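# Seat the small circuit board into the large board's connector

## Task

Insert the small circuit board into the connector on the large board and push it all the way in, until the two boards are parallel. Then release both boards.

## Robot and tools

ROBOT AND FRAMES. There are two arms, left_arm and right_arm, each ending in a two-finger gripper. The scene frame has its origin at table-top height, halfway between the arms' nominal bases. +z points up, +x points out over the table, and left_arm sits on the +y side. Arm names do not match image sides. The calibrated bases are left_arm at (-0.008, +0.242, 0) m with quat_wxyz (+1.000, 0, 0, +0.007), and right_arm at (-0.042, -0.343, 0) m with quat_wxyz (+1.000, 0, 0, -0.025). Hand positions, orientations, targets and wrist-camera poses are reported in each arm's own base frame. Fixed cameras and the table use the scene frame. Motion offsets are taken along the current Hand target's own axes. The fingers point along the gripper's +z axis and close along its y axis. end_effector_position is the point between the finger pads, about 5 mm short of the tips. Reported poses can be wrong by a few cm, more so at long reach.

execute_actions(actions, cameras). actions is a list of actions. Each action is a table of up to 15 rows, and each row is one 1/30 s control step. If a table has fewer rows, its last row repeats until step 15. Every row holds 14 numbers in [-1, 1]: dx, dy, dz, rx, ry, rz and opening for left_arm, followed by the same seven for right_arm. The six pose numbers are an offset from that arm's Hand target as it stood when the action began. Every row counts from that same start and does not add to the row before it, but the next action starts from the new Hand target. Scale: 1.0 means 0.6 m, or 180 degrees for rx, ry, rz, which together form one rotation vector. The opening is absolute: +1 is fully open (0.070 m), -1 is closed, and a full close takes about 1 s. To leave an arm alone, send zeros for its six pose numbers and repeat its current opening. A 0 in the opening slot is a real command (half open). Images come back only for an empty actions list, or for the cameras you name in cameras ("all", names, or []). An unknown camera name invalidates the call.

move(target, speed, blend, opening_speed, grip_force, blocking, cameras). target is either one 14-number row or a list of up to 15 rows, laid out as above. All offsets in the list count from the same starting Hand targets, not from the previous row. The gripper follows a straight line and does not avoid obstacles or the other arm. speed is the path's top speed in m/s, from 0.002 to 2.2, default 0.25; turning is limited to twice that in rad/s. It can be one number or one per target. blend, in metres, rounds corners between list targets; 0 means stop at each one. opening_speed is the rate of change of the opening per second on the -1..+1 scale, minimum 0.2. grip_force is the per-pad force limit in newtons, 5 to 20. It can be one value or one per arm, and it stays set until changed. blocking=false returns after 0.5 s while the move continues. A move runs at most 10 s. Faster moves lag and stray more and hit harder. Do not plan paths that pass near an arm's own base, because the elbow can swing. The result adds a move: line with the outcome (done, off_target, moving, held, fault) and any limits. limits=paced means the commanded pose was clipped; limits=held means some steps were withheld.

wait(seconds): lets time pass from 0 to 3600 s and sends nothing new. stop(): brakes a running move. zoom_image(camera, region): enlarges part of a camera's latest image. region is [x0, y0, x1, y1] in pixels, at most 504 by 504. finished_scene(scene): ends the scene with the given scene number and cannot be undone. Call nothing else in the same reply.

RESULTS. Results give end_effector_position (m) and end_effector_quat_wxyz per arm, the Hand target (your last command after clipping, which later offsets start from), Tool commands, and grip_measured. grip_measured is the measured finger opening on the command scale, accurate to about 1 mm; the last Joint positions entry is the opening in metres. Joint torques are total drive output, are noisy and offset, and are positive toward larger joint values. Action calls also list some per-step positions. Motor temperatures are shown too. The controller limits each step's orientation to within 32 degrees of the measured one, so one action may fall short. A gripper resting short of its target stays short; resend the gap as an offset. To release a push, command a target back beyond the gripper.

GRIPPING. When the fingers touch the part, command about 0.05 below grip_measured for a full-force grip, or less for a lighter one. Parts thinner than about 2 mm get reduced force.

CAMERAS. cam_high, cam_low, cam_left_wrist and cam_right_wrist are all 896x504. Calibration values are provided for each. Fixed cameras may have moved up to about 2.3 degrees and 9 mm. Wrist images may lag while the arm moves.

LIMITS AND HAZARDS. Joint ranges (rad): waist -2.618..2.618, shoulder 0..3.140, elbow -2.967..0 (straight at -2.831), forearm roll -1.745..1.745, wrist pitch -1.220..1.220, wrist roll -2.094..2.094. Contact torque load limits are 21.6 N m for the waist, shoulder and elbow and 7.52 N m for the three wrist joints. The wrist motors supply only about 4 N m, so they can give way under a held load. Reaching a load limit stops that arm for 10 s. Motors heat when holding loads, stretching out, or pushing toward unreachable poses. A MOTOR HOT line appears at 65 °C, and at 80 °C that arm goes limp and drops what it holds. The clearance check holds back commands that would bring the arms too close, but it does not stop closing fingers. Never grip or press the other arm. Avoid dropping parts, releasing parts that are still moving, slamming, and pushing hard, especially into fixed things. Anything that leaves the table fails the task. Loose objects may occasionally get nudged. Seat the board with slow, controlled motions, check that it is parallel, then open both grippers and back away.

Each tool is called after "Request:" as a command line: name --argument value for each argument, lists and objects as JSON in quotes; but a table of rows of numbers goes row by row, as --pt "numbers of a row", without its own name.

## Session

Request:
execute_actions --actions '[]'

Scene clock: 0.00 s.
left_arm: end_effector_position=(+0.1106, +0.1486, +0.1147) grip_measured=+1.00 end_effector_quat_wxyz=(+0.220, -0.331, +0.891, +0.222) | right_arm: end_effector_position=(+0.3008, +0.2613, +0.1560) grip_measured=+1.00 end_effector_quat_wxyz=(+0.352, -0.470, +0.804, +0.091)
Joint positions: left_arm=[0.473 0.734 -0.369 0.518 0.841 -0.499 0.07] | right_arm=[0.675 1.481 -0.946 0.191 0.388 -0.532 0.07]
Joint torques (N m): no reading
Motor temperatures (°C): left_arm=[31 33 33 35 33 34] | right_arm=[31 37 33 35 34 38]
Hand target: left_arm +0.1106, +0.1486, +0.1147; +0.220, -0.331, +0.891, +0.222 | right_arm +0.3008, +0.2613, +0.1560; +0.352, -0.470, +0.804, +0.091
Tool commands: left_gripper/opening=+1.0 right_gripper/opening=+1.0

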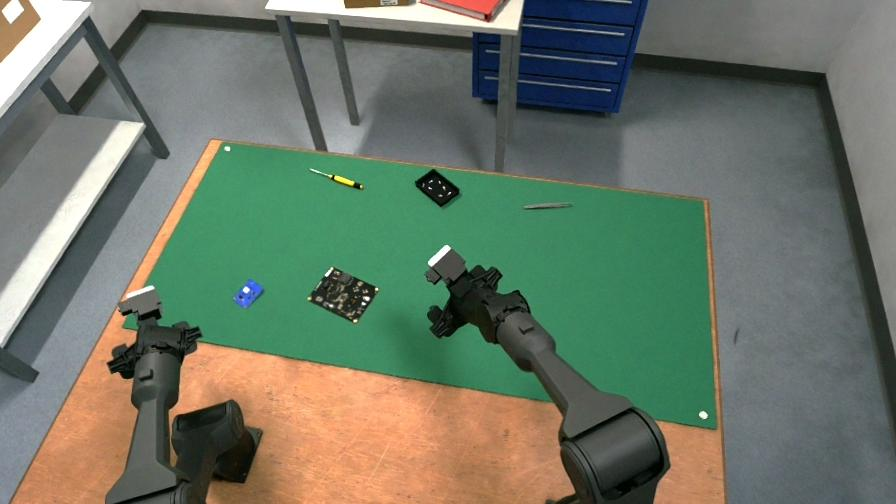

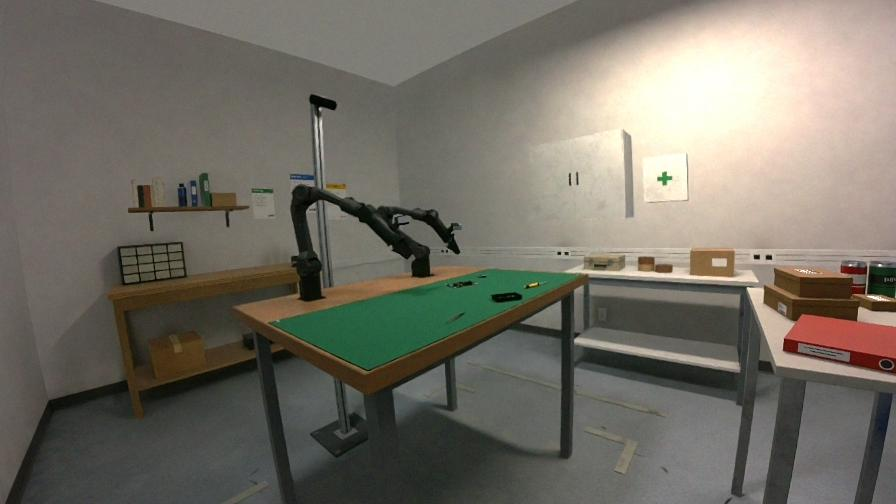

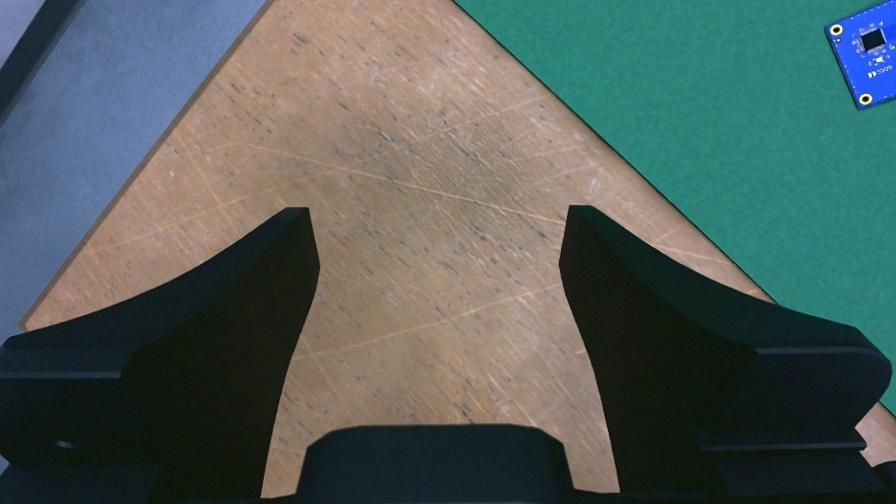

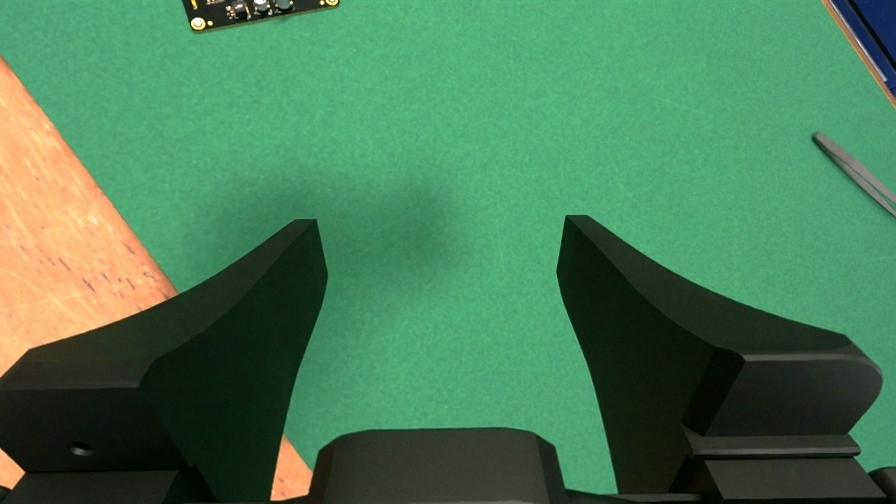

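Request:
zoom_image --camera "cam_high" --region '[210, 240, 410, 340]'

Request:
zoom_image --camera "cam_low" --region '[400, 250, 560, 340]'

Scaled by 2.520 from the camera's image (finer frame: 1280x720).

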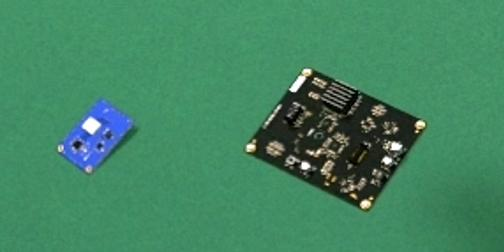

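Scaled by 3.150 from the camera's image (finer frame: 1280x720).

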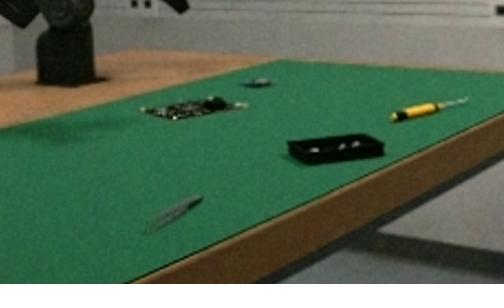

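Request:
move --target '[-0.2254,-0.3849,-0.1460,0.1466,0.1453,0.2185,1.0,0,0,0,0,0,0,1.0]' --speed 0.3 --cameras '["cam_left_wrist", "cam_high"]'

Scene clock: 5.03 s.
left_arm: end_effector_position=(+0.3405, +0.0096, +0.1997) grip_measured=+1.00 end_effector_quat_wxyz=(+0.145, +0.001, +0.989, +0.004) | right_arm: end_effector_position=(+0.3008, +0.2613, +0.1560) grip_measured=+1.00 end_effector_quat_wxyz=(+0.352, -0.470, +0.804, +0.091)
Joint positions: left_arm=[0.029 1.524 -1.371 -0.002 1.214 0.031 0.07] | right_arm=[0.675 1.481 -0.946 0.191 0.388 -0.532 0.07]
Joint torques (N m): left_arm=[-0.46 -5.49 -3.54 0.24 -0.16 -0.17] | right_arm=[-0.02 -6.14 -5.59 0.13 -0.69 -0.01]
Hand target: left_arm +0.3403, +0.0101, +0.2003; +0.000, +0.000, +1.000, +0.000 | right_arm +0.3008, +0.2613, +0.1560; +0.352, -0.470, +0.804, +0.091
Off the commanded pose: left_arm 0.001 m, 17 deg | right_arm 0.000 m, 0 deg.
joint sent to its limit (left arm) — joint 5 (wrist pitch), upper limit. The joint targets are off in orientation, not in position.
move: off_target (left_arm)
cam_left_wrist: T_world_to_cam=[[0.00176, -1, -0.00032, 0.00635], [-0.95066, -0.00177, 0.31023, 0.26153], [-0.31023, -0.00024, -0.95066, 0.41246]] pos_world=[0.37657, 0.00691, 0.31098]
Images, in order (width x height): cam_high 896x504, cam_left_wrist 896x504.

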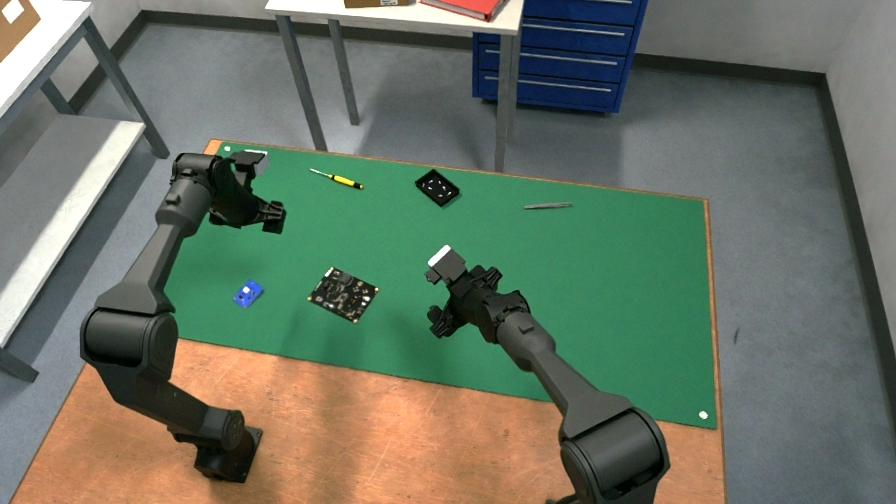

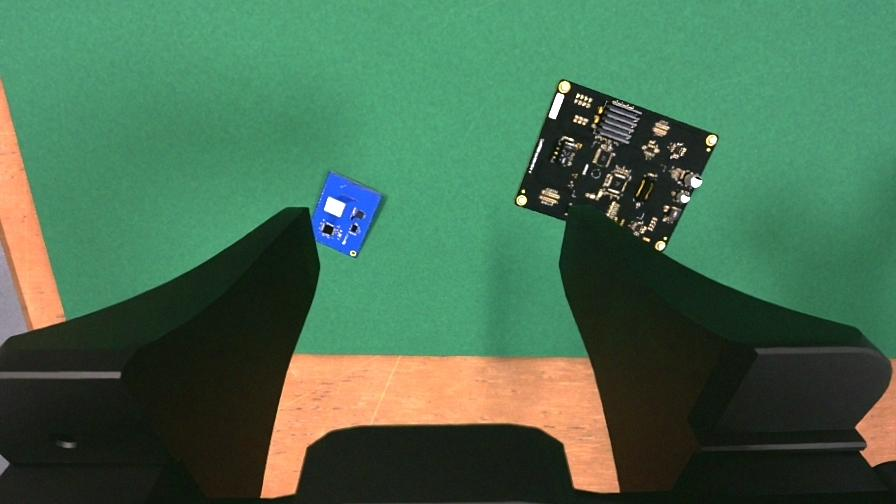

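Request:
zoom_image --camera "cam_left_wrist" --region '[280, 150, 420, 270]'

Request:
zoom_image --camera "cam_left_wrist" --region '[500, 70, 730, 260]'

Scaled by 3.600 from the camera's image (finer frame: 1280x720).

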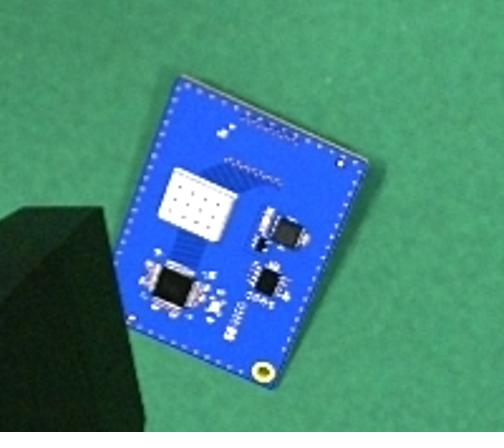

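Scaled by 2.191 from the camera's image (finer frame: 1280x720).

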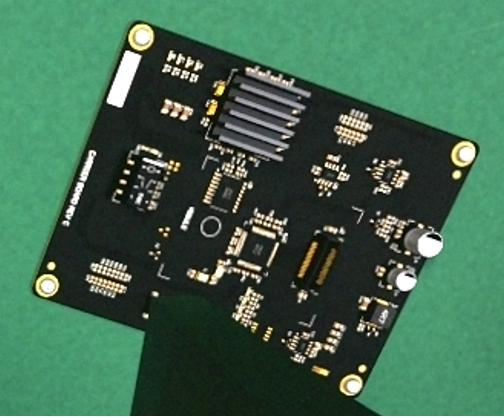

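Request:
move --target '[0.0672,0.1122,0.1672,0,0,0.1339,1.0,0,0,0,0,0,0,1.0]' --speed 0.3 --cameras '["cam_left_wrist"]'

Request:
zoom_image --camera "cam_left_wrist" --region '[310, 40, 590, 240]'

Scene clock: 12.43 s.
left_arm: end_effector_position=(+0.2996, +0.0775, +0.0994) grip_measured=+1.00 end_effector_quat_wxyz=(-0.001, +0.209, +0.978, -0.001) | right_arm: end_effector_position=(+0.3008, +0.2613, +0.1560) grip_measured=+1.00 end_effector_quat_wxyz=(+0.352, -0.470, +0.804, +0.091)
Joint positions: left_arm=[0.253 1.686 -1.197 0 1.171 0.674 0.07] | right_arm=[0.675 1.481 -0.946 0.191 0.388 -0.532 0.07]
Joint torques (N m): left_arm=[-1.05 -6.24 -3.92 -0.08 0.09 -0.14] | right_arm=[-0.01 -6.15 -5.6 0.13 -0.69 -0.01]
Hand target: left_arm +0.2999, +0.0773, +0.1000; +0.000, +0.209, +0.978, +0.000 | right_arm +0.3008, +0.2613, +0.1560; +0.352, -0.470, +0.804, +0.091
Off the commanded pose: left_arm 0.001 m, 0 deg | right_arm 0.000 m, 0 deg.
move: done
cam_left_wrist: T_world_to_cam=[[-0.4047, -0.91441, 0.00789, 0.18865], [-0.74867, 0.33628, 0.57132, 0.14122], [-0.52507, 0.22531, -0.82069, 0.33835]] pos_world=[0.35973, 0.04878, 0.19551]

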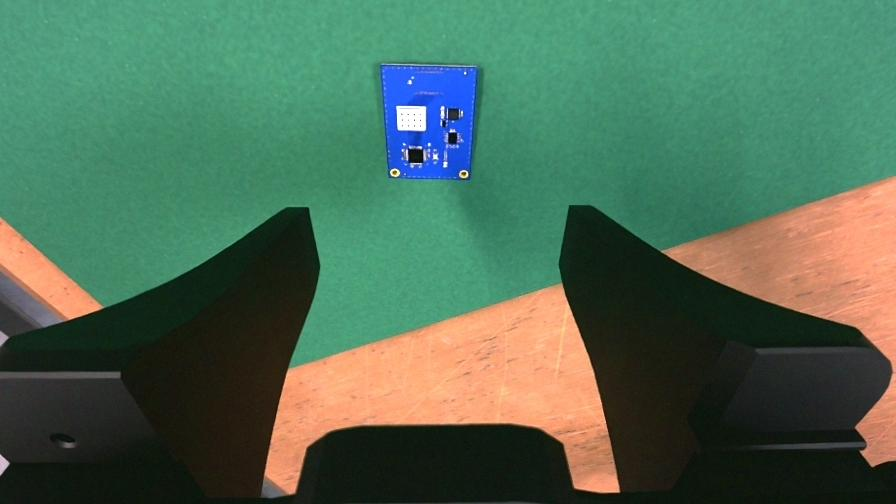

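Scaled by 1.800 from the camera's image (finer frame: 1280x720).

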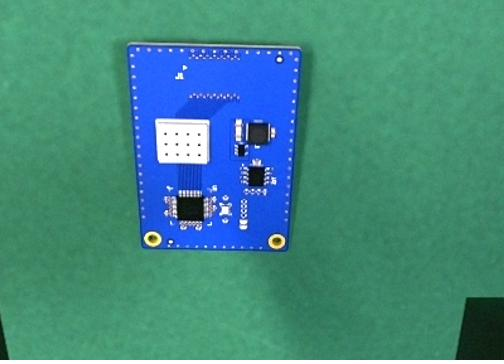

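Request:
move --target '[-0.0233,0.0047,0.1167,0,0,0.0022,1.0,0,0,0,0,0,0,1.0]' --speed 0.25 --cameras '["cam_left_wrist"]'

Request:
zoom_image --camera "cam_left_wrist" --region '[300, 60, 580, 260]'

Scene clock: 14.93 s.
left_arm: end_effector_position=(+0.3134, +0.0742, +0.0292) grip_measured=+1.00 end_effector_quat_wxyz=(-0.001, +0.212, +0.977, -0.001) | right_arm: end_effector_position=(+0.3008, +0.2613, +0.1560) grip_measured=+1.00 end_effector_quat_wxyz=(+0.352, -0.470, +0.804, +0.091)
Joint positions: left_arm=[0.233 1.832 -1.092 0 0.92 0.66 0.07] | right_arm=[0.675 1.481 -0.946 0.191 0.388 -0.532 0.07]
Joint torques (N m): left_arm=[-1.57 -6.87 -3.98 -0.01 0.26 -0.12] | right_arm=[-0.02 -6.14 -5.61 0.13 -0.69 -0.01]
Hand target: left_arm +0.3138, +0.0741, +0.0299; +0.000, +0.212, +0.977, +0.000 | right_arm +0.3008, +0.2613, +0.1560; +0.352, -0.470, +0.804, +0.091
Off the commanded pose: left_arm 0.001 m, 0 deg | right_arm 0.000 m, 0 deg.
move: done
cam_left_wrist: T_world_to_cam=[[-0.41076, -0.91171, 0.00782, 0.1934], [-0.74644, 0.3412, 0.57133, 0.19166], [-0.52355, 0.22884, -0.82069, 0.28808]] pos_world=[0.37333, 0.045, 0.12541]

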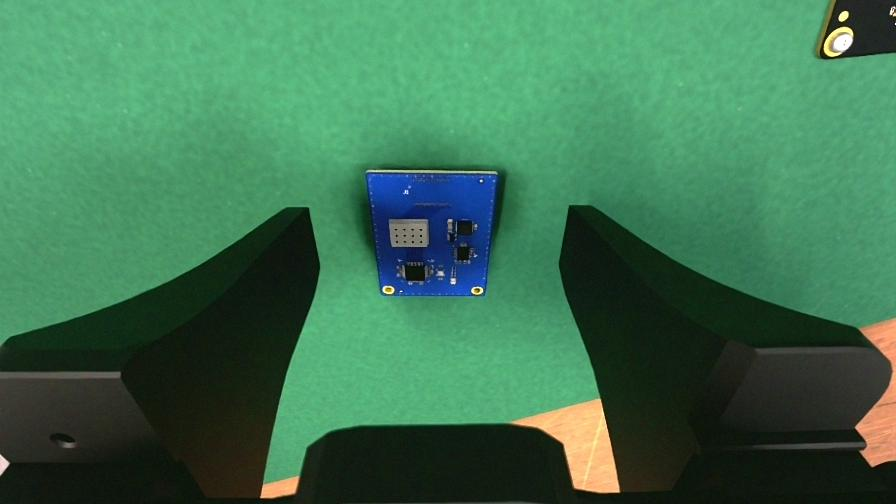

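Scaled by 1.800 from the camera's image (finer frame: 1280x720).

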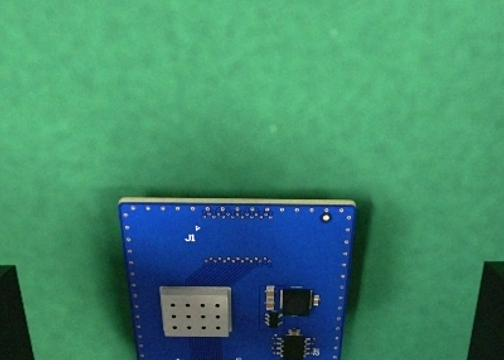

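Request:
move --target '[0,0.0033,0.0333,0,0,0,1.0,0,0,0,0,0,0,1.0]' --speed 0.05 --cameras '["cam_left_wrist"]'

Request:
zoom_image --camera "cam_left_wrist" --region '[270, 150, 610, 390]'

Scene clock: 15.97 s.
left_arm: end_effector_position=(+0.3147, +0.0758, +0.0096) grip_measured=+1.00 end_effector_quat_wxyz=(+0.000, +0.212, +0.977, +0.000) | right_arm: end_effector_position=(+0.3008, +0.2613, +0.1560) grip_measured=+1.00 end_effector_quat_wxyz=(+0.352, -0.470, +0.804, +0.091)
Joint positions: left_arm=[0.237 1.875 -1.064 0 0.848 0.665 0.07] | right_arm=[0.675 1.481 -0.946 0.191 0.388 -0.532 0.07]
Joint torques (N m): left_arm=[-0.3 -6.12 -3.11 0.11 0.23 0.19] | right_arm=[-0.01 -6.14 -5.61 0.13 -0.69 -0.01]
Hand target: left_arm +0.3146, +0.0759, +0.0100; +0.000, +0.212, +0.977, +0.000 | right_arm +0.3008, +0.2613, +0.1560; +0.352, -0.470, +0.804, +0.091
Off the commanded pose: left_arm 0.000 m, 0 deg | right_arm 0.000 m, 0 deg.
move: done
cam_left_wrist: T_world_to_cam=[[-0.41142, -0.91142, 0.00657, 0.19579], [-0.74728, 0.34143, 0.57009, 0.20344], [-0.52183, 0.22964, -0.82156, 0.27164]] pos_world=[0.37433, 0.04661, 0.1059]

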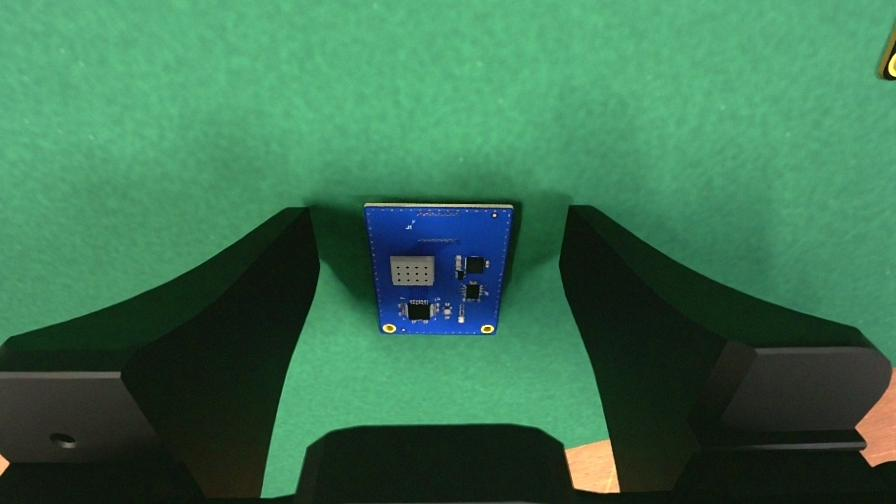

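Scaled by 1.482 from the camera's image (finer frame: 1280x720).

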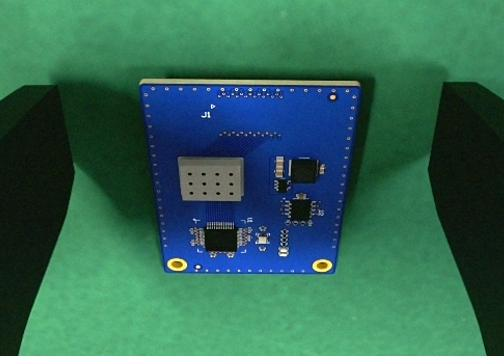

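Request:
move --target '[0,0,0.0067,0,0,0,1.0,0,0,0,0,0,0,1.0]' --speed 0.03 --cameras '["cam_left_wrist"]'

Request:
zoom_image --camera "cam_left_wrist" --region '[270, 150, 610, 390]'

Scene clock: 17.27 s.
left_arm: end_effector_position=(+0.3150, +0.0759, +0.0062) grip_measured=+1.00 end_effector_quat_wxyz=(+0.000, +0.212, +0.977, +0.000) | right_arm: end_effector_position=(+0.3008, +0.2613, +0.1560) grip_measured=+1.00 end_effector_quat_wxyz=(+0.352, -0.470, +0.804, +0.091)
Joint positions: left_arm=[0.237 1.882 -1.059 0 0.834 0.665 0.07] | right_arm=[0.675 1.481 -0.946 0.191 0.388 -0.532 0.07]
Joint torques (N m): left_arm=[-0.36 -5.27 -2.5 0.19 0.17 0.18] | right_arm=[-0.01 -6.14 -5.6 0.13 -0.69 -0.01]
Hand target: left_arm +0.3146, +0.0759, +0.0059; +0.000, +0.212, +0.977, +0.000 | right_arm +0.3008, +0.2613, +0.1560; +0.352, -0.470, +0.804, +0.091
Off the commanded pose: left_arm 0.000 m, 0 deg | right_arm 0.000 m, 0 deg.
move: done
cam_left_wrist: T_world_to_cam=[[-0.41138, -0.91144, 0.00576, 0.19597], [-0.74808, 0.34124, 0.56915, 0.20589], [-0.52071, 0.22983, -0.82222, 0.26867]] pos_world=[0.37454, 0.04661, 0.1026]

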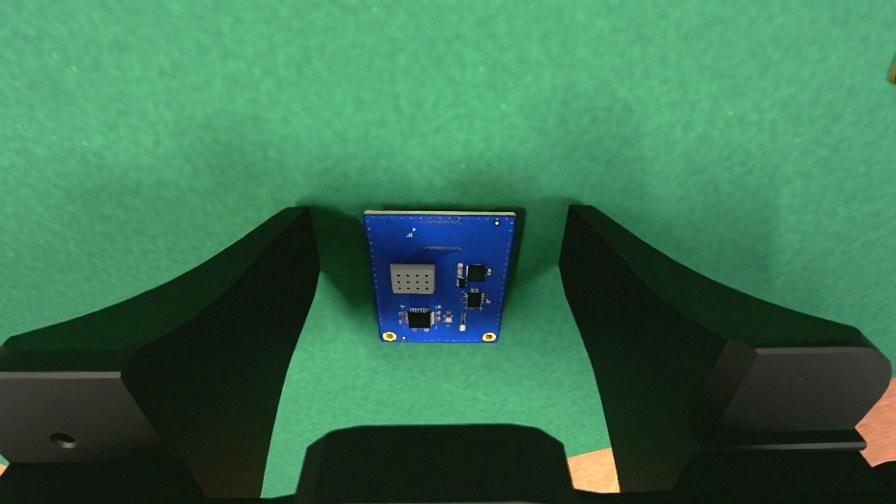

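Scaled by 1.482 from the camera's image (finer frame: 1280x720).

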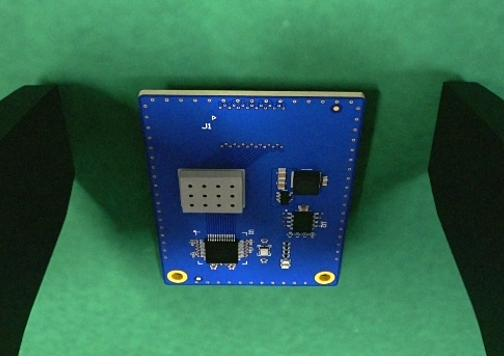

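Request:
move --target '[0,0,0,0,-0.0156,0,0.0,0,0,0,0,0,0,1.0]' --speed 0.05 --opening_speed 0.8 --grip_force 14 --cameras '["cam_left_wrist"]'

Request:
zoom_image --camera "cam_left_wrist" --region '[270, 150, 610, 390]'

Scene clock: 19.27 s.
left_arm: end_effector_position=(+0.3146, +0.0758, +0.0058) grip_measured=+0.16 end_effector_quat_wxyz=(+0.024, +0.212, +0.977, -0.006) | right_arm: end_effector_position=(+0.3008, +0.2613, +0.1560) grip_measured=+1.00 end_effector_quat_wxyz=(+0.352, -0.470, +0.804, +0.091)
Joint positions: left_arm=[0.258 1.859 -1.019 -0.045 0.781 0.718 0.041] | right_arm=[0.675 1.481 -0.946 0.191 0.388 -0.532 0.07]
Joint torques (N m): left_arm=[-1.29 -6.13 -3.91 0.19 0.18 -0.13] | right_arm=[-0.01 -6.14 -5.61 0.13 -0.69 -0.01]
Hand target: left_arm +0.3146, +0.0759, +0.0059; +0.024, +0.212, +0.977, -0.006 | right_arm +0.3008, +0.2613, +0.1560; +0.352, -0.470, +0.804, +0.091
Off the commanded pose: left_arm 0.000 m, 0 deg | right_arm 0.000 m, 0 deg.
grip_force (N): 14, 14
move: done
cam_left_wrist: T_world_to_cam=[[-0.41141, -0.91142, 0.00738, 0.19581], [-0.77199, 0.35275, 0.52877, 0.21276], [-0.48453, 0.21184, -0.84873, 0.25817]] pos_world=[0.3699, 0.04873, 0.10518]

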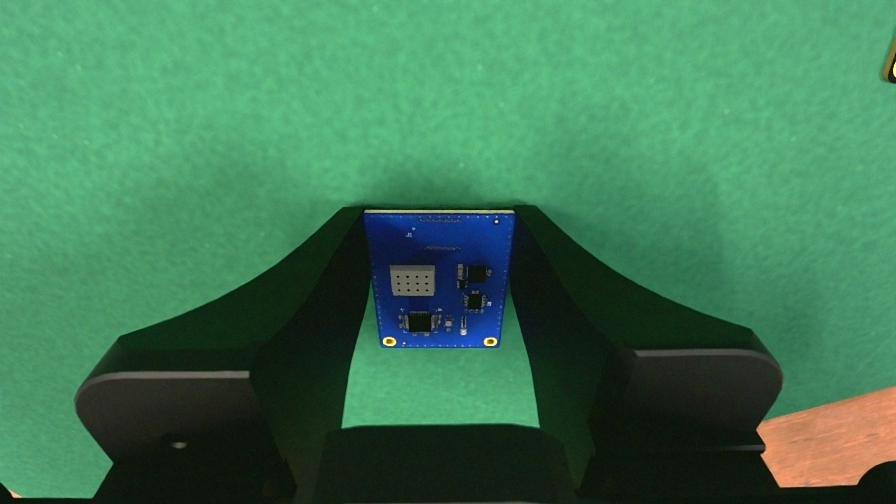

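Scaled by 1.482 from the camera's image (finer frame: 1280x720).

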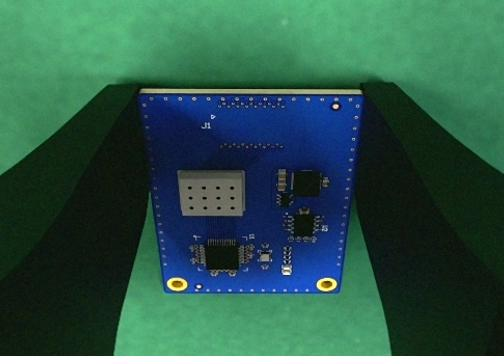

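Request:
move --pt "-0.0049 0 -0.0999 0 0 0 0.0 0 0 0 0 0 0 1.0" --pt "-0.1565 -0.3120 -0.1327 0.0110 0.0132 0.4621 0.0 0 0 0 0 0 0 1.0" --speed 0.25 --blend 0.02 --cameras '["cam_left_wrist"]'

Request:
zoom_image --camera "cam_left_wrist" --region '[270, 0, 610, 240]'

Scene clock: 24.50 s.
left_arm: end_effector_position=(+0.3188, -0.1322, +0.0903) grip_measured=+0.16 end_effector_quat_wxyz=(+0.000, +0.808, +0.589, +0.000) | right_arm: end_effector_position=(+0.3008, +0.2613, +0.1560) grip_measured=+1.00 end_effector_quat_wxyz=(+0.352, -0.470, +0.804, +0.091)
Joint positions: left_arm=[-0.393 1.813 -1.332 0 1.177 1.488 0.041] | right_arm=[0.675 1.481 -0.946 0.191 0.388 -0.532 0.07]
Joint torques (N m): left_arm=[-0.38 -5.52 -3.72 0.13 0.2 -0.16] | right_arm=[-0.02 -6.15 -5.6 0.13 -0.69 0]
Hand target: left_arm +0.3188, -0.1316, +0.0902; +0.000, +0.807, +0.590, +0.000 | right_arm +0.3008, +0.2613, +0.1560; +0.352, -0.470, +0.804, +0.091
Off the commanded pose: left_arm 0.001 m, 0 deg | right_arm 0.000 m, 0 deg.
grip_force (N): 14, 14
move: done
cam_left_wrist: T_world_to_cam=[[-0.9535, 0.30133, 0.00584, 0.34062], [0.25079, 0.78256, 0.56982, -0.02819], [0.16714, 0.54479, -0.82175, 0.20995]] pos_world=[0.29676, -0.19496, 0.1866]

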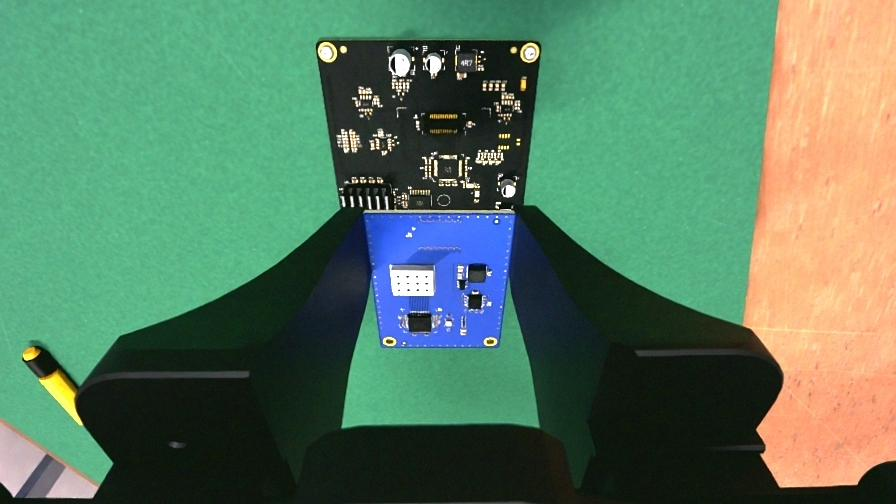

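Scaled by 1.482 from the camera's image (finer frame: 1280x720).

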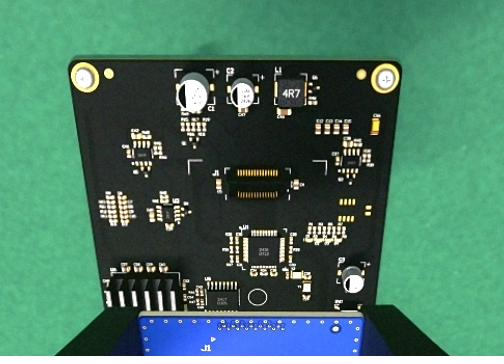

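Request:
move --target '[-0.002,0,0.1,0,0,0,0.0,0,0,0,0,0,0,1.0]' --speed 0.15 --cameras '["cam_left_wrist"]'

Request:
zoom_image --camera "cam_left_wrist" --region '[340, 120, 540, 240]'

Request:
zoom_image --camera "cam_left_wrist" --region '[270, 50, 610, 290]'

Scene clock: 28.93 s.
left_arm: end_effector_position=(+0.3179, -0.1326, +0.0292) grip_measured=+0.16 end_effector_quat_wxyz=(-0.001, +0.807, +0.590, -0.001) | right_arm: end_effector_position=(+0.3008, +0.2613, +0.1560) grip_measured=+1.00 end_effector_quat_wxyz=(+0.352, -0.470, +0.804, +0.091)
Joint positions: left_arm=[-0.395 1.9 -1.197 0 0.959 1.484 0.041] | right_arm=[0.675 1.481 -0.946 0.191 0.388 -0.532 0.07]
Joint torques (N m): left_arm=[-1.68 -7.16 -4.15 0 0.3 -0.16] | right_arm=[-0.02 -6.15 -5.61 0.13 -0.69 -0.01]
Hand target: left_arm +0.3185, -0.1327, +0.0302; +0.000, +0.807, +0.590, +0.000 | right_arm +0.3008, +0.2613, +0.1560; +0.352, -0.470, +0.804, +0.091
Off the commanded pose: left_arm 0.001 m, 0 deg | right_arm 0.000 m, 0 deg.
grip_force (N): 14, 14
move: done
cam_left_wrist: T_world_to_cam=[[-0.95401, 0.29963, 0.00915, 0.34003], [0.25117, 0.7823, 0.57003, 0.00695], [0.16364, 0.54611, -0.82158, 0.16138]] pos_world=[0.29624, -0.19545, 0.12551]

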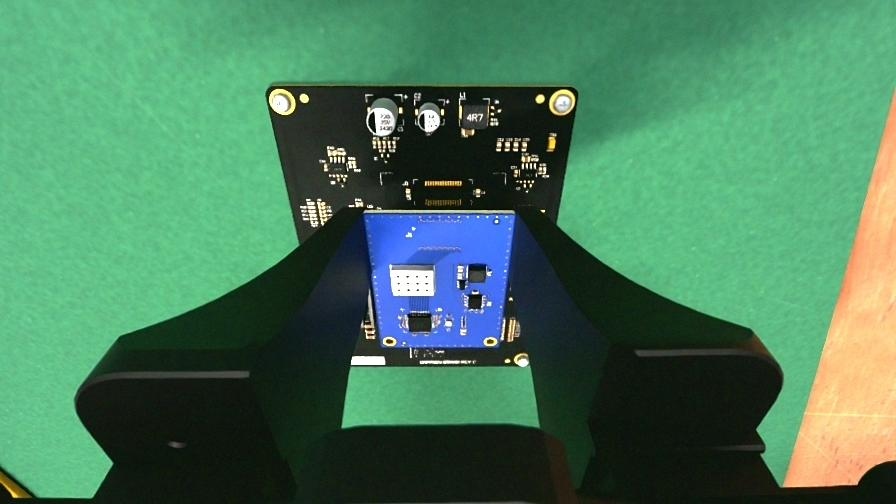

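Scaled by 2.520 from the camera's image (finer frame: 1280x720).

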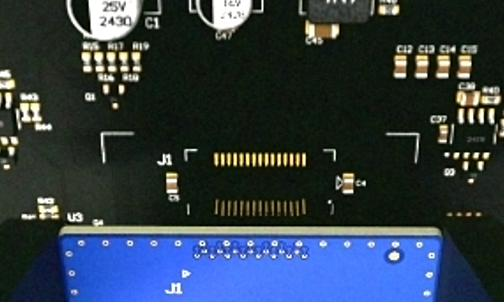

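Scaled by 1.482 from the camera's image (finer frame: 1280x720).

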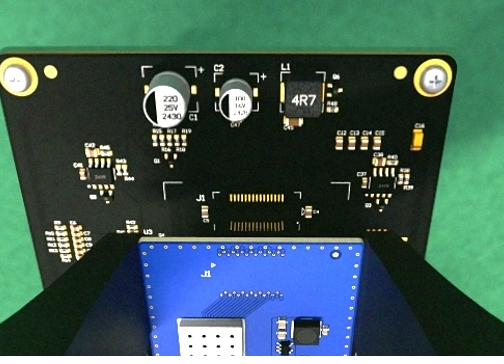

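Request:
move --target '[0.0011,-0.0013,0.0242,0,0,0,0.0,0,0,0,0,0,0,1.0]' --speed 0.05 --cameras '["cam_left_wrist"]'

Request:
zoom_image --camera "cam_left_wrist" --region '[340, 120, 540, 240]'

Scene clock: 36.67 s.
left_arm: end_effector_position=(+0.3179, -0.1321, +0.0155) grip_measured=+0.16 end_effector_quat_wxyz=(+0.000, +0.808, +0.590, +0.000) | right_arm: end_effector_position=(+0.3008, +0.2613, +0.1560) grip_measured=+1.00 end_effector_quat_wxyz=(+0.352, -0.470, +0.804, +0.091)
Joint positions: left_arm=[-0.394 1.922 -1.17 0.001 0.905 1.485 0.041] | right_arm=[0.675 1.481 -0.946 0.191 0.388 -0.532 0.07]
Joint torques (N m): left_arm=[-0.15 -6.33 -3.2 0.15 0.28 0.23] | right_arm=[-0.01 -6.15 -5.61 0.13 -0.69 0]
Hand target: left_arm +0.3179, -0.1319, +0.0157; +0.000, +0.807, +0.590, +0.000 | right_arm +0.3008, +0.2613, +0.1560; +0.352, -0.470, +0.804, +0.091
Off the commanded pose: left_arm 0.000 m, 0 deg | right_arm 0.000 m, 0 deg.
grip_force (N): 14, 14
move: done
cam_left_wrist: T_world_to_cam=[[-0.95387, 0.30017, 0.00594, 0.34013], [0.2498, 0.7825, 0.57035, 0.01483], [0.16655, 0.54552, -0.82138, 0.14876]] pos_world=[0.29596, -0.19485, 0.1117]

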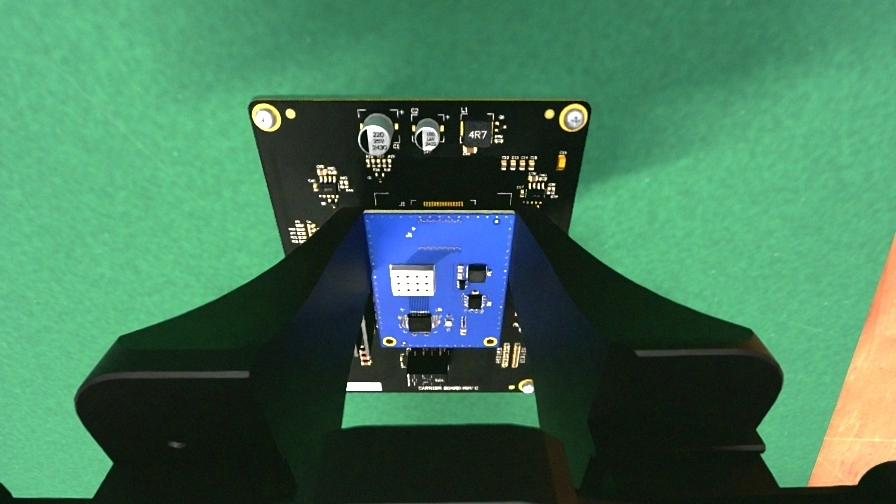

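Scaled by 2.520 from the camera's image (finer frame: 1280x720).

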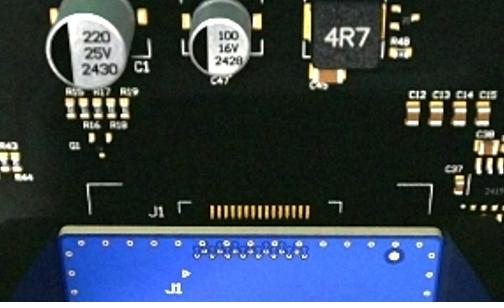

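Request:
move --target '[0.0007,-0.0017,0.0083,0,0,0,0.0,0,0,0,0,0,0,1.0]' --speed 0.03 --cameras '["cam_left_wrist"]'

Request:
zoom_image --camera "cam_left_wrist" --region '[340, 140, 540, 260]'

Scene clock: 38.50 s.
left_arm: end_effector_position=(+0.3179, -0.1317, +0.0120) grip_measured=+0.16 end_effector_quat_wxyz=(+0.001, +0.808, +0.590, +0.001) | right_arm: end_effector_position=(+0.3008, +0.2613, +0.1560) grip_measured=+1.00 end_effector_quat_wxyz=(+0.352, -0.470, +0.804, +0.091)
Joint positions: left_arm=[-0.393 1.926 -1.159 0.001 0.887 1.486 0.041] | right_arm=[0.675 1.481 -0.946 0.191 0.388 -0.532 0.07]
Joint torques (N m): left_arm=[-0.53 -2.98 -0.97 0.06 -0.18 0.17] | right_arm=[-0.02 -6.15 -5.61 0.13 -0.69 0]
Hand target: left_arm +0.3171, -0.1311, +0.0107; +0.000, +0.807, +0.590, +0.000 | right_arm +0.3008, +0.2613, +0.1560; +0.352, -0.470, +0.804, +0.091
Off the commanded pose: left_arm 0.002 m, 0 deg | right_arm 0.000 m, 0 deg.
grip_force (N): 14, 14
move: done
cam_left_wrist: T_world_to_cam=[[-0.95387, 0.3002, 0.00213, 0.34005], [0.2478, 0.78332, 0.57009, 0.01726], [0.16948, 0.54432, -0.82158, 0.14468]] pos_world=[0.29557, -0.19436, 0.1083]

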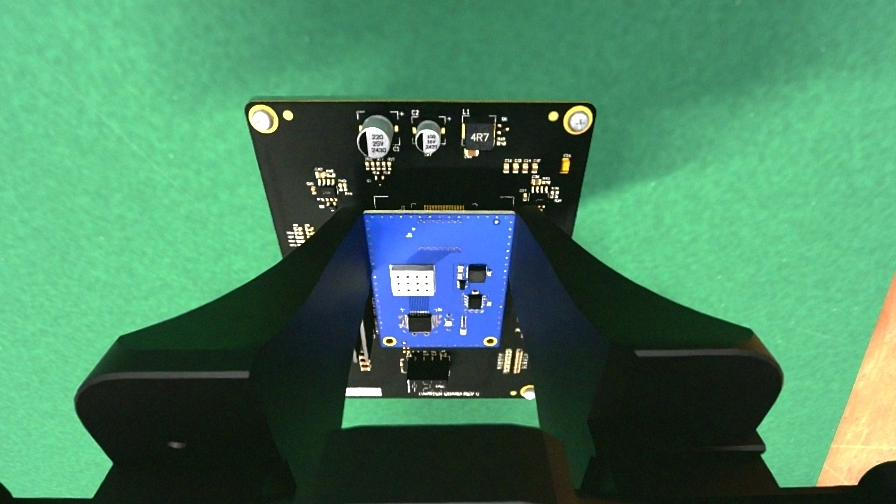

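Scaled by 2.520 from the camera's image (finer frame: 1280x720).

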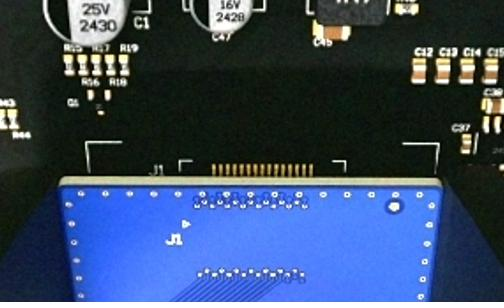

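Request:
move --target '[-0.0005,-0.0005,-0.0067,0,0,0,0.0,0,0,0,0,0,0,1.0]' --speed 0.03 --cameras '["cam_left_wrist"]'

Request:
zoom_image --camera "cam_left_wrist" --region '[340, 140, 540, 260]'

Scene clock: 40.23 s.
left_arm: end_effector_position=(+0.3164, -0.1311, +0.0144) grip_measured=+0.16 end_effector_quat_wxyz=(-0.001, +0.808, +0.590, +0.000) | right_arm: end_effector_position=(+0.3008, +0.2613, +0.1560) grip_measured=+1.00 end_effector_quat_wxyz=(+0.352, -0.470, +0.804, +0.091)
Joint positions: left_arm=[-0.393 1.921 -1.161 0.001 0.901 1.486 0.041] | right_arm=[0.675 1.481 -0.946 0.191 0.388 -0.532 0.07]
Joint torques (N m): left_arm=[-1.57 -7.18 -3.99 0.2 -0.03 -0.18] | right_arm=[-0.01 -6.15 -5.62 0.13 -0.69 0]
Hand target: left_arm +0.3167, -0.1313, +0.0147; +0.000, +0.807, +0.590, +0.000 | right_arm +0.3008, +0.2613, +0.1560; +0.352, -0.470, +0.804, +0.091
Off the commanded pose: left_arm 0.001 m, 0 deg | right_arm 0.000 m, 0 deg.
grip_force (N): 14, 14
move: done
cam_left_wrist: T_world_to_cam=[[-0.95386, 0.30017, 0.0078, 0.33831], [0.25078, 0.78209, 0.57048, 0.01472], [0.16514, 0.54611, -0.82127, 0.14812]] pos_world=[0.29455, -0.19395, 0.11061]

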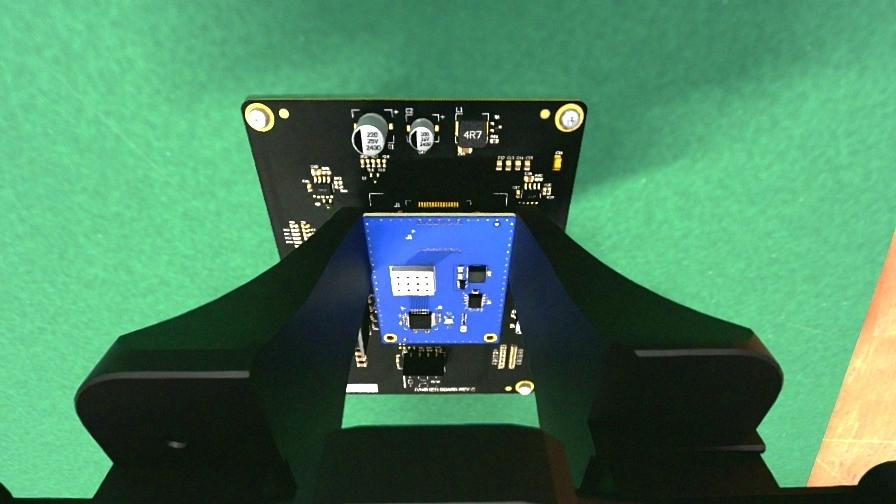

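Scaled by 2.520 from the camera's image (finer frame: 1280x720).

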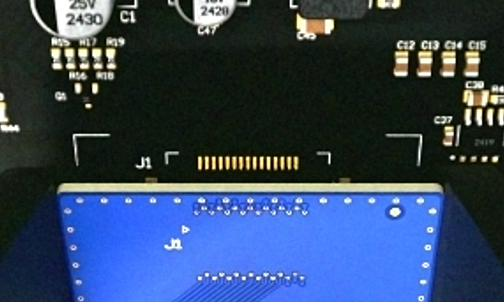

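Request:
zoom_image --camera "cam_left_wrist" --region '[340, 200, 540, 360]'

Scaled by 2.520 from the camera's image (finer frame: 1280x720).

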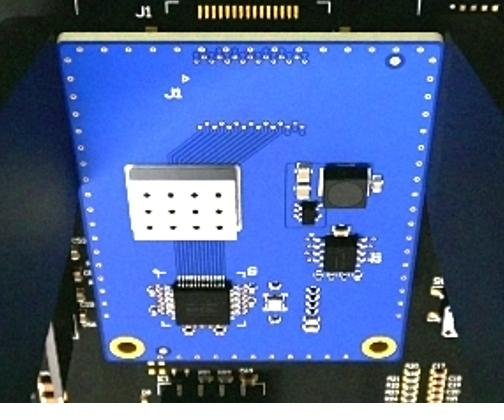

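Request:
move --target '[0,0,0,0,0.0233,0,-0.1,0,0,0,0,0,0,1.0]' --speed 0.03 --grip_force 20 --cameras '["cam_left_wrist"]'

Request:
zoom_image --camera "cam_left_wrist" --region '[340, 160, 540, 360]'

Scene clock: 42.97 s.
left_arm: end_effector_position=(+0.3166, -0.1313, +0.0146) grip_measured=+0.16 end_effector_quat_wxyz=(-0.022, +0.807, +0.590, +0.030) | right_arm: end_effector_position=(+0.3008, +0.2613, +0.1560) grip_measured=+1.00 end_effector_quat_wxyz=(+0.352, -0.470, +0.804, +0.091)
Joint positions: left_arm=[-0.441 1.926 -1.169 0.093 0.913 1.381 0.04] | right_arm=[0.675 1.481 -0.946 0.191 0.388 -0.532 0.07]
Joint torques (N m): left_arm=[-1.35 -5.64 -4.06 0.01 0.27 0.12] | right_arm=[-0.02 -6.15 -5.6 0.13 -0.69 0]
Hand target: left_arm +0.3167, -0.1313, +0.0147; -0.022, +0.807, +0.590, +0.030 | right_arm +0.3008, +0.2613, +0.1560; +0.352, -0.470, +0.804, +0.091
Off the commanded pose: left_arm 0.000 m, 0 deg | right_arm 0.000 m, 0 deg.
move: done
cam_left_wrist: T_world_to_cam=[[-0.95415, 0.29929, 0.00588, 0.33863], [0.23614, 0.74046, 0.62925, 0.01291], [0.18397, 0.60178, -0.77718, 0.14904]] pos_world=[0.29263, -0.2006, 0.10571]

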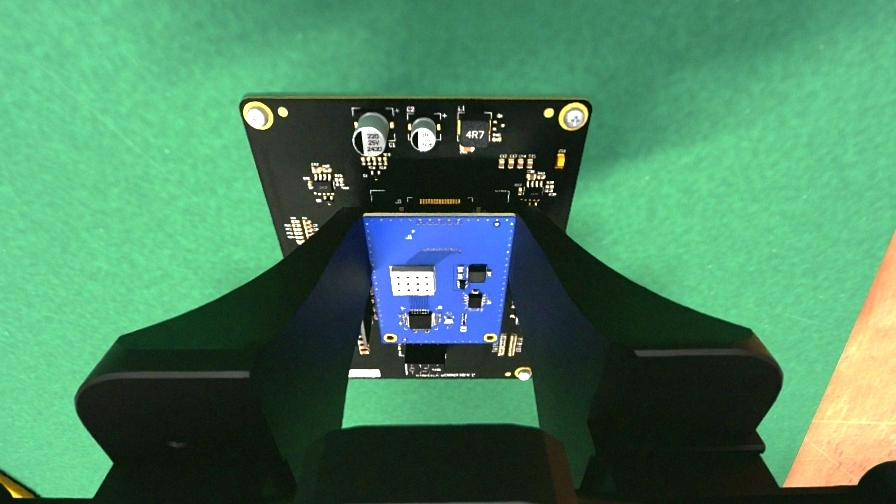

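Scaled by 2.520 from the camera's image (finer frame: 1280x720).

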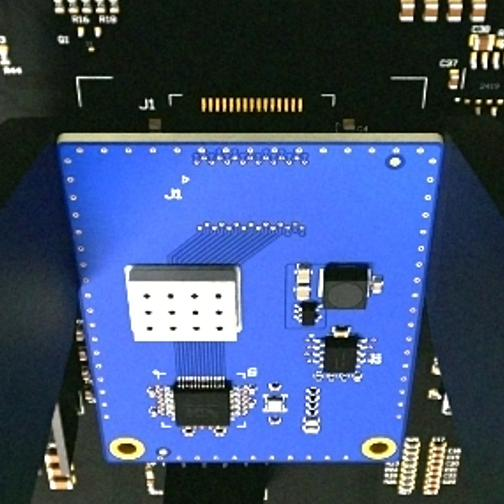

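Request:
move --target '[-0.0006,0,0.0083,0,0,0,-0.1,0,0,0,0,0,0,1.0]' --speed 0.02 --cameras '["cam_left_wrist"]'

Request:
zoom_image --camera "cam_left_wrist" --region '[340, 160, 540, 360]'

Scene clock: 46.90 s.
left_arm: end_effector_position=(+0.3175, -0.1317, +0.0113) grip_measured=+0.16 end_effector_quat_wxyz=(-0.020, +0.807, +0.589, +0.031) | right_arm: end_effector_position=(+0.3008, +0.2613, +0.1560) grip_measured=+1.00 end_effector_quat_wxyz=(+0.352, -0.470, +0.804, +0.091)
Joint positions: left_arm=[-0.441 1.933 -1.164 0.094 0.897 1.38 0.04] | right_arm=[0.675 1.481 -0.946 0.191 0.388 -0.532 0.07]
Joint torques (N m): left_arm=[-0.25 -2.17 -0.25 0.07 -0.62 -0.21] | right_arm=[-0.02 -6.16 -5.6 0.13 -0.69 0]
Hand target: left_arm +0.3167, -0.1313, +0.0098; -0.022, +0.807, +0.590, +0.030 | right_arm +0.3008, +0.2613, +0.1560; +0.352, -0.470, +0.804, +0.091
Off the commanded pose: left_arm 0.002 m, 0 deg | right_arm 0.000 m, 0 deg.
move: done
cam_left_wrist: T_world_to_cam=[[-0.95393, 0.30004, 0.00207, 0.33962], [0.23457, 0.74145, 0.62867, 0.01584], [0.18709, 0.60019, -0.77767, 0.14539]] pos_world=[0.29305, -0.20091, 0.10241]

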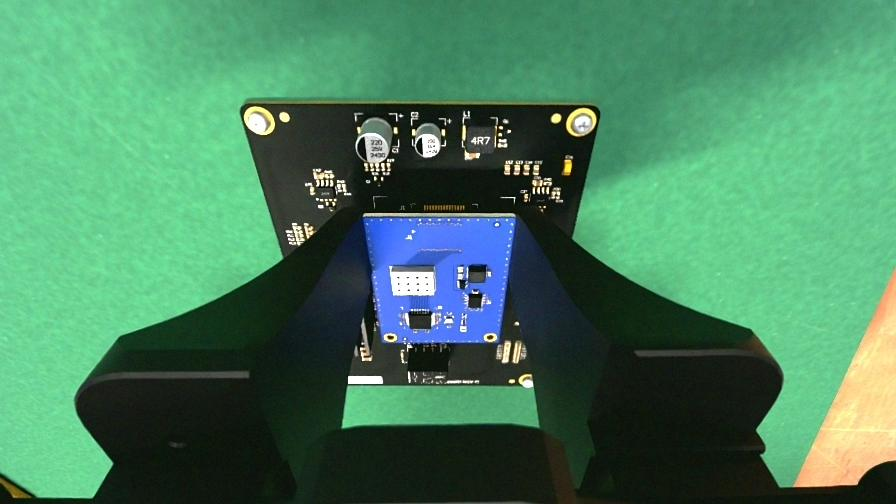

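Scaled by 2.520 from the camera's image (finer frame: 1280x720).

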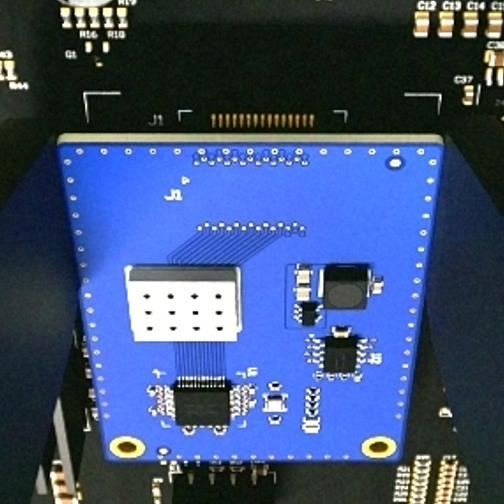

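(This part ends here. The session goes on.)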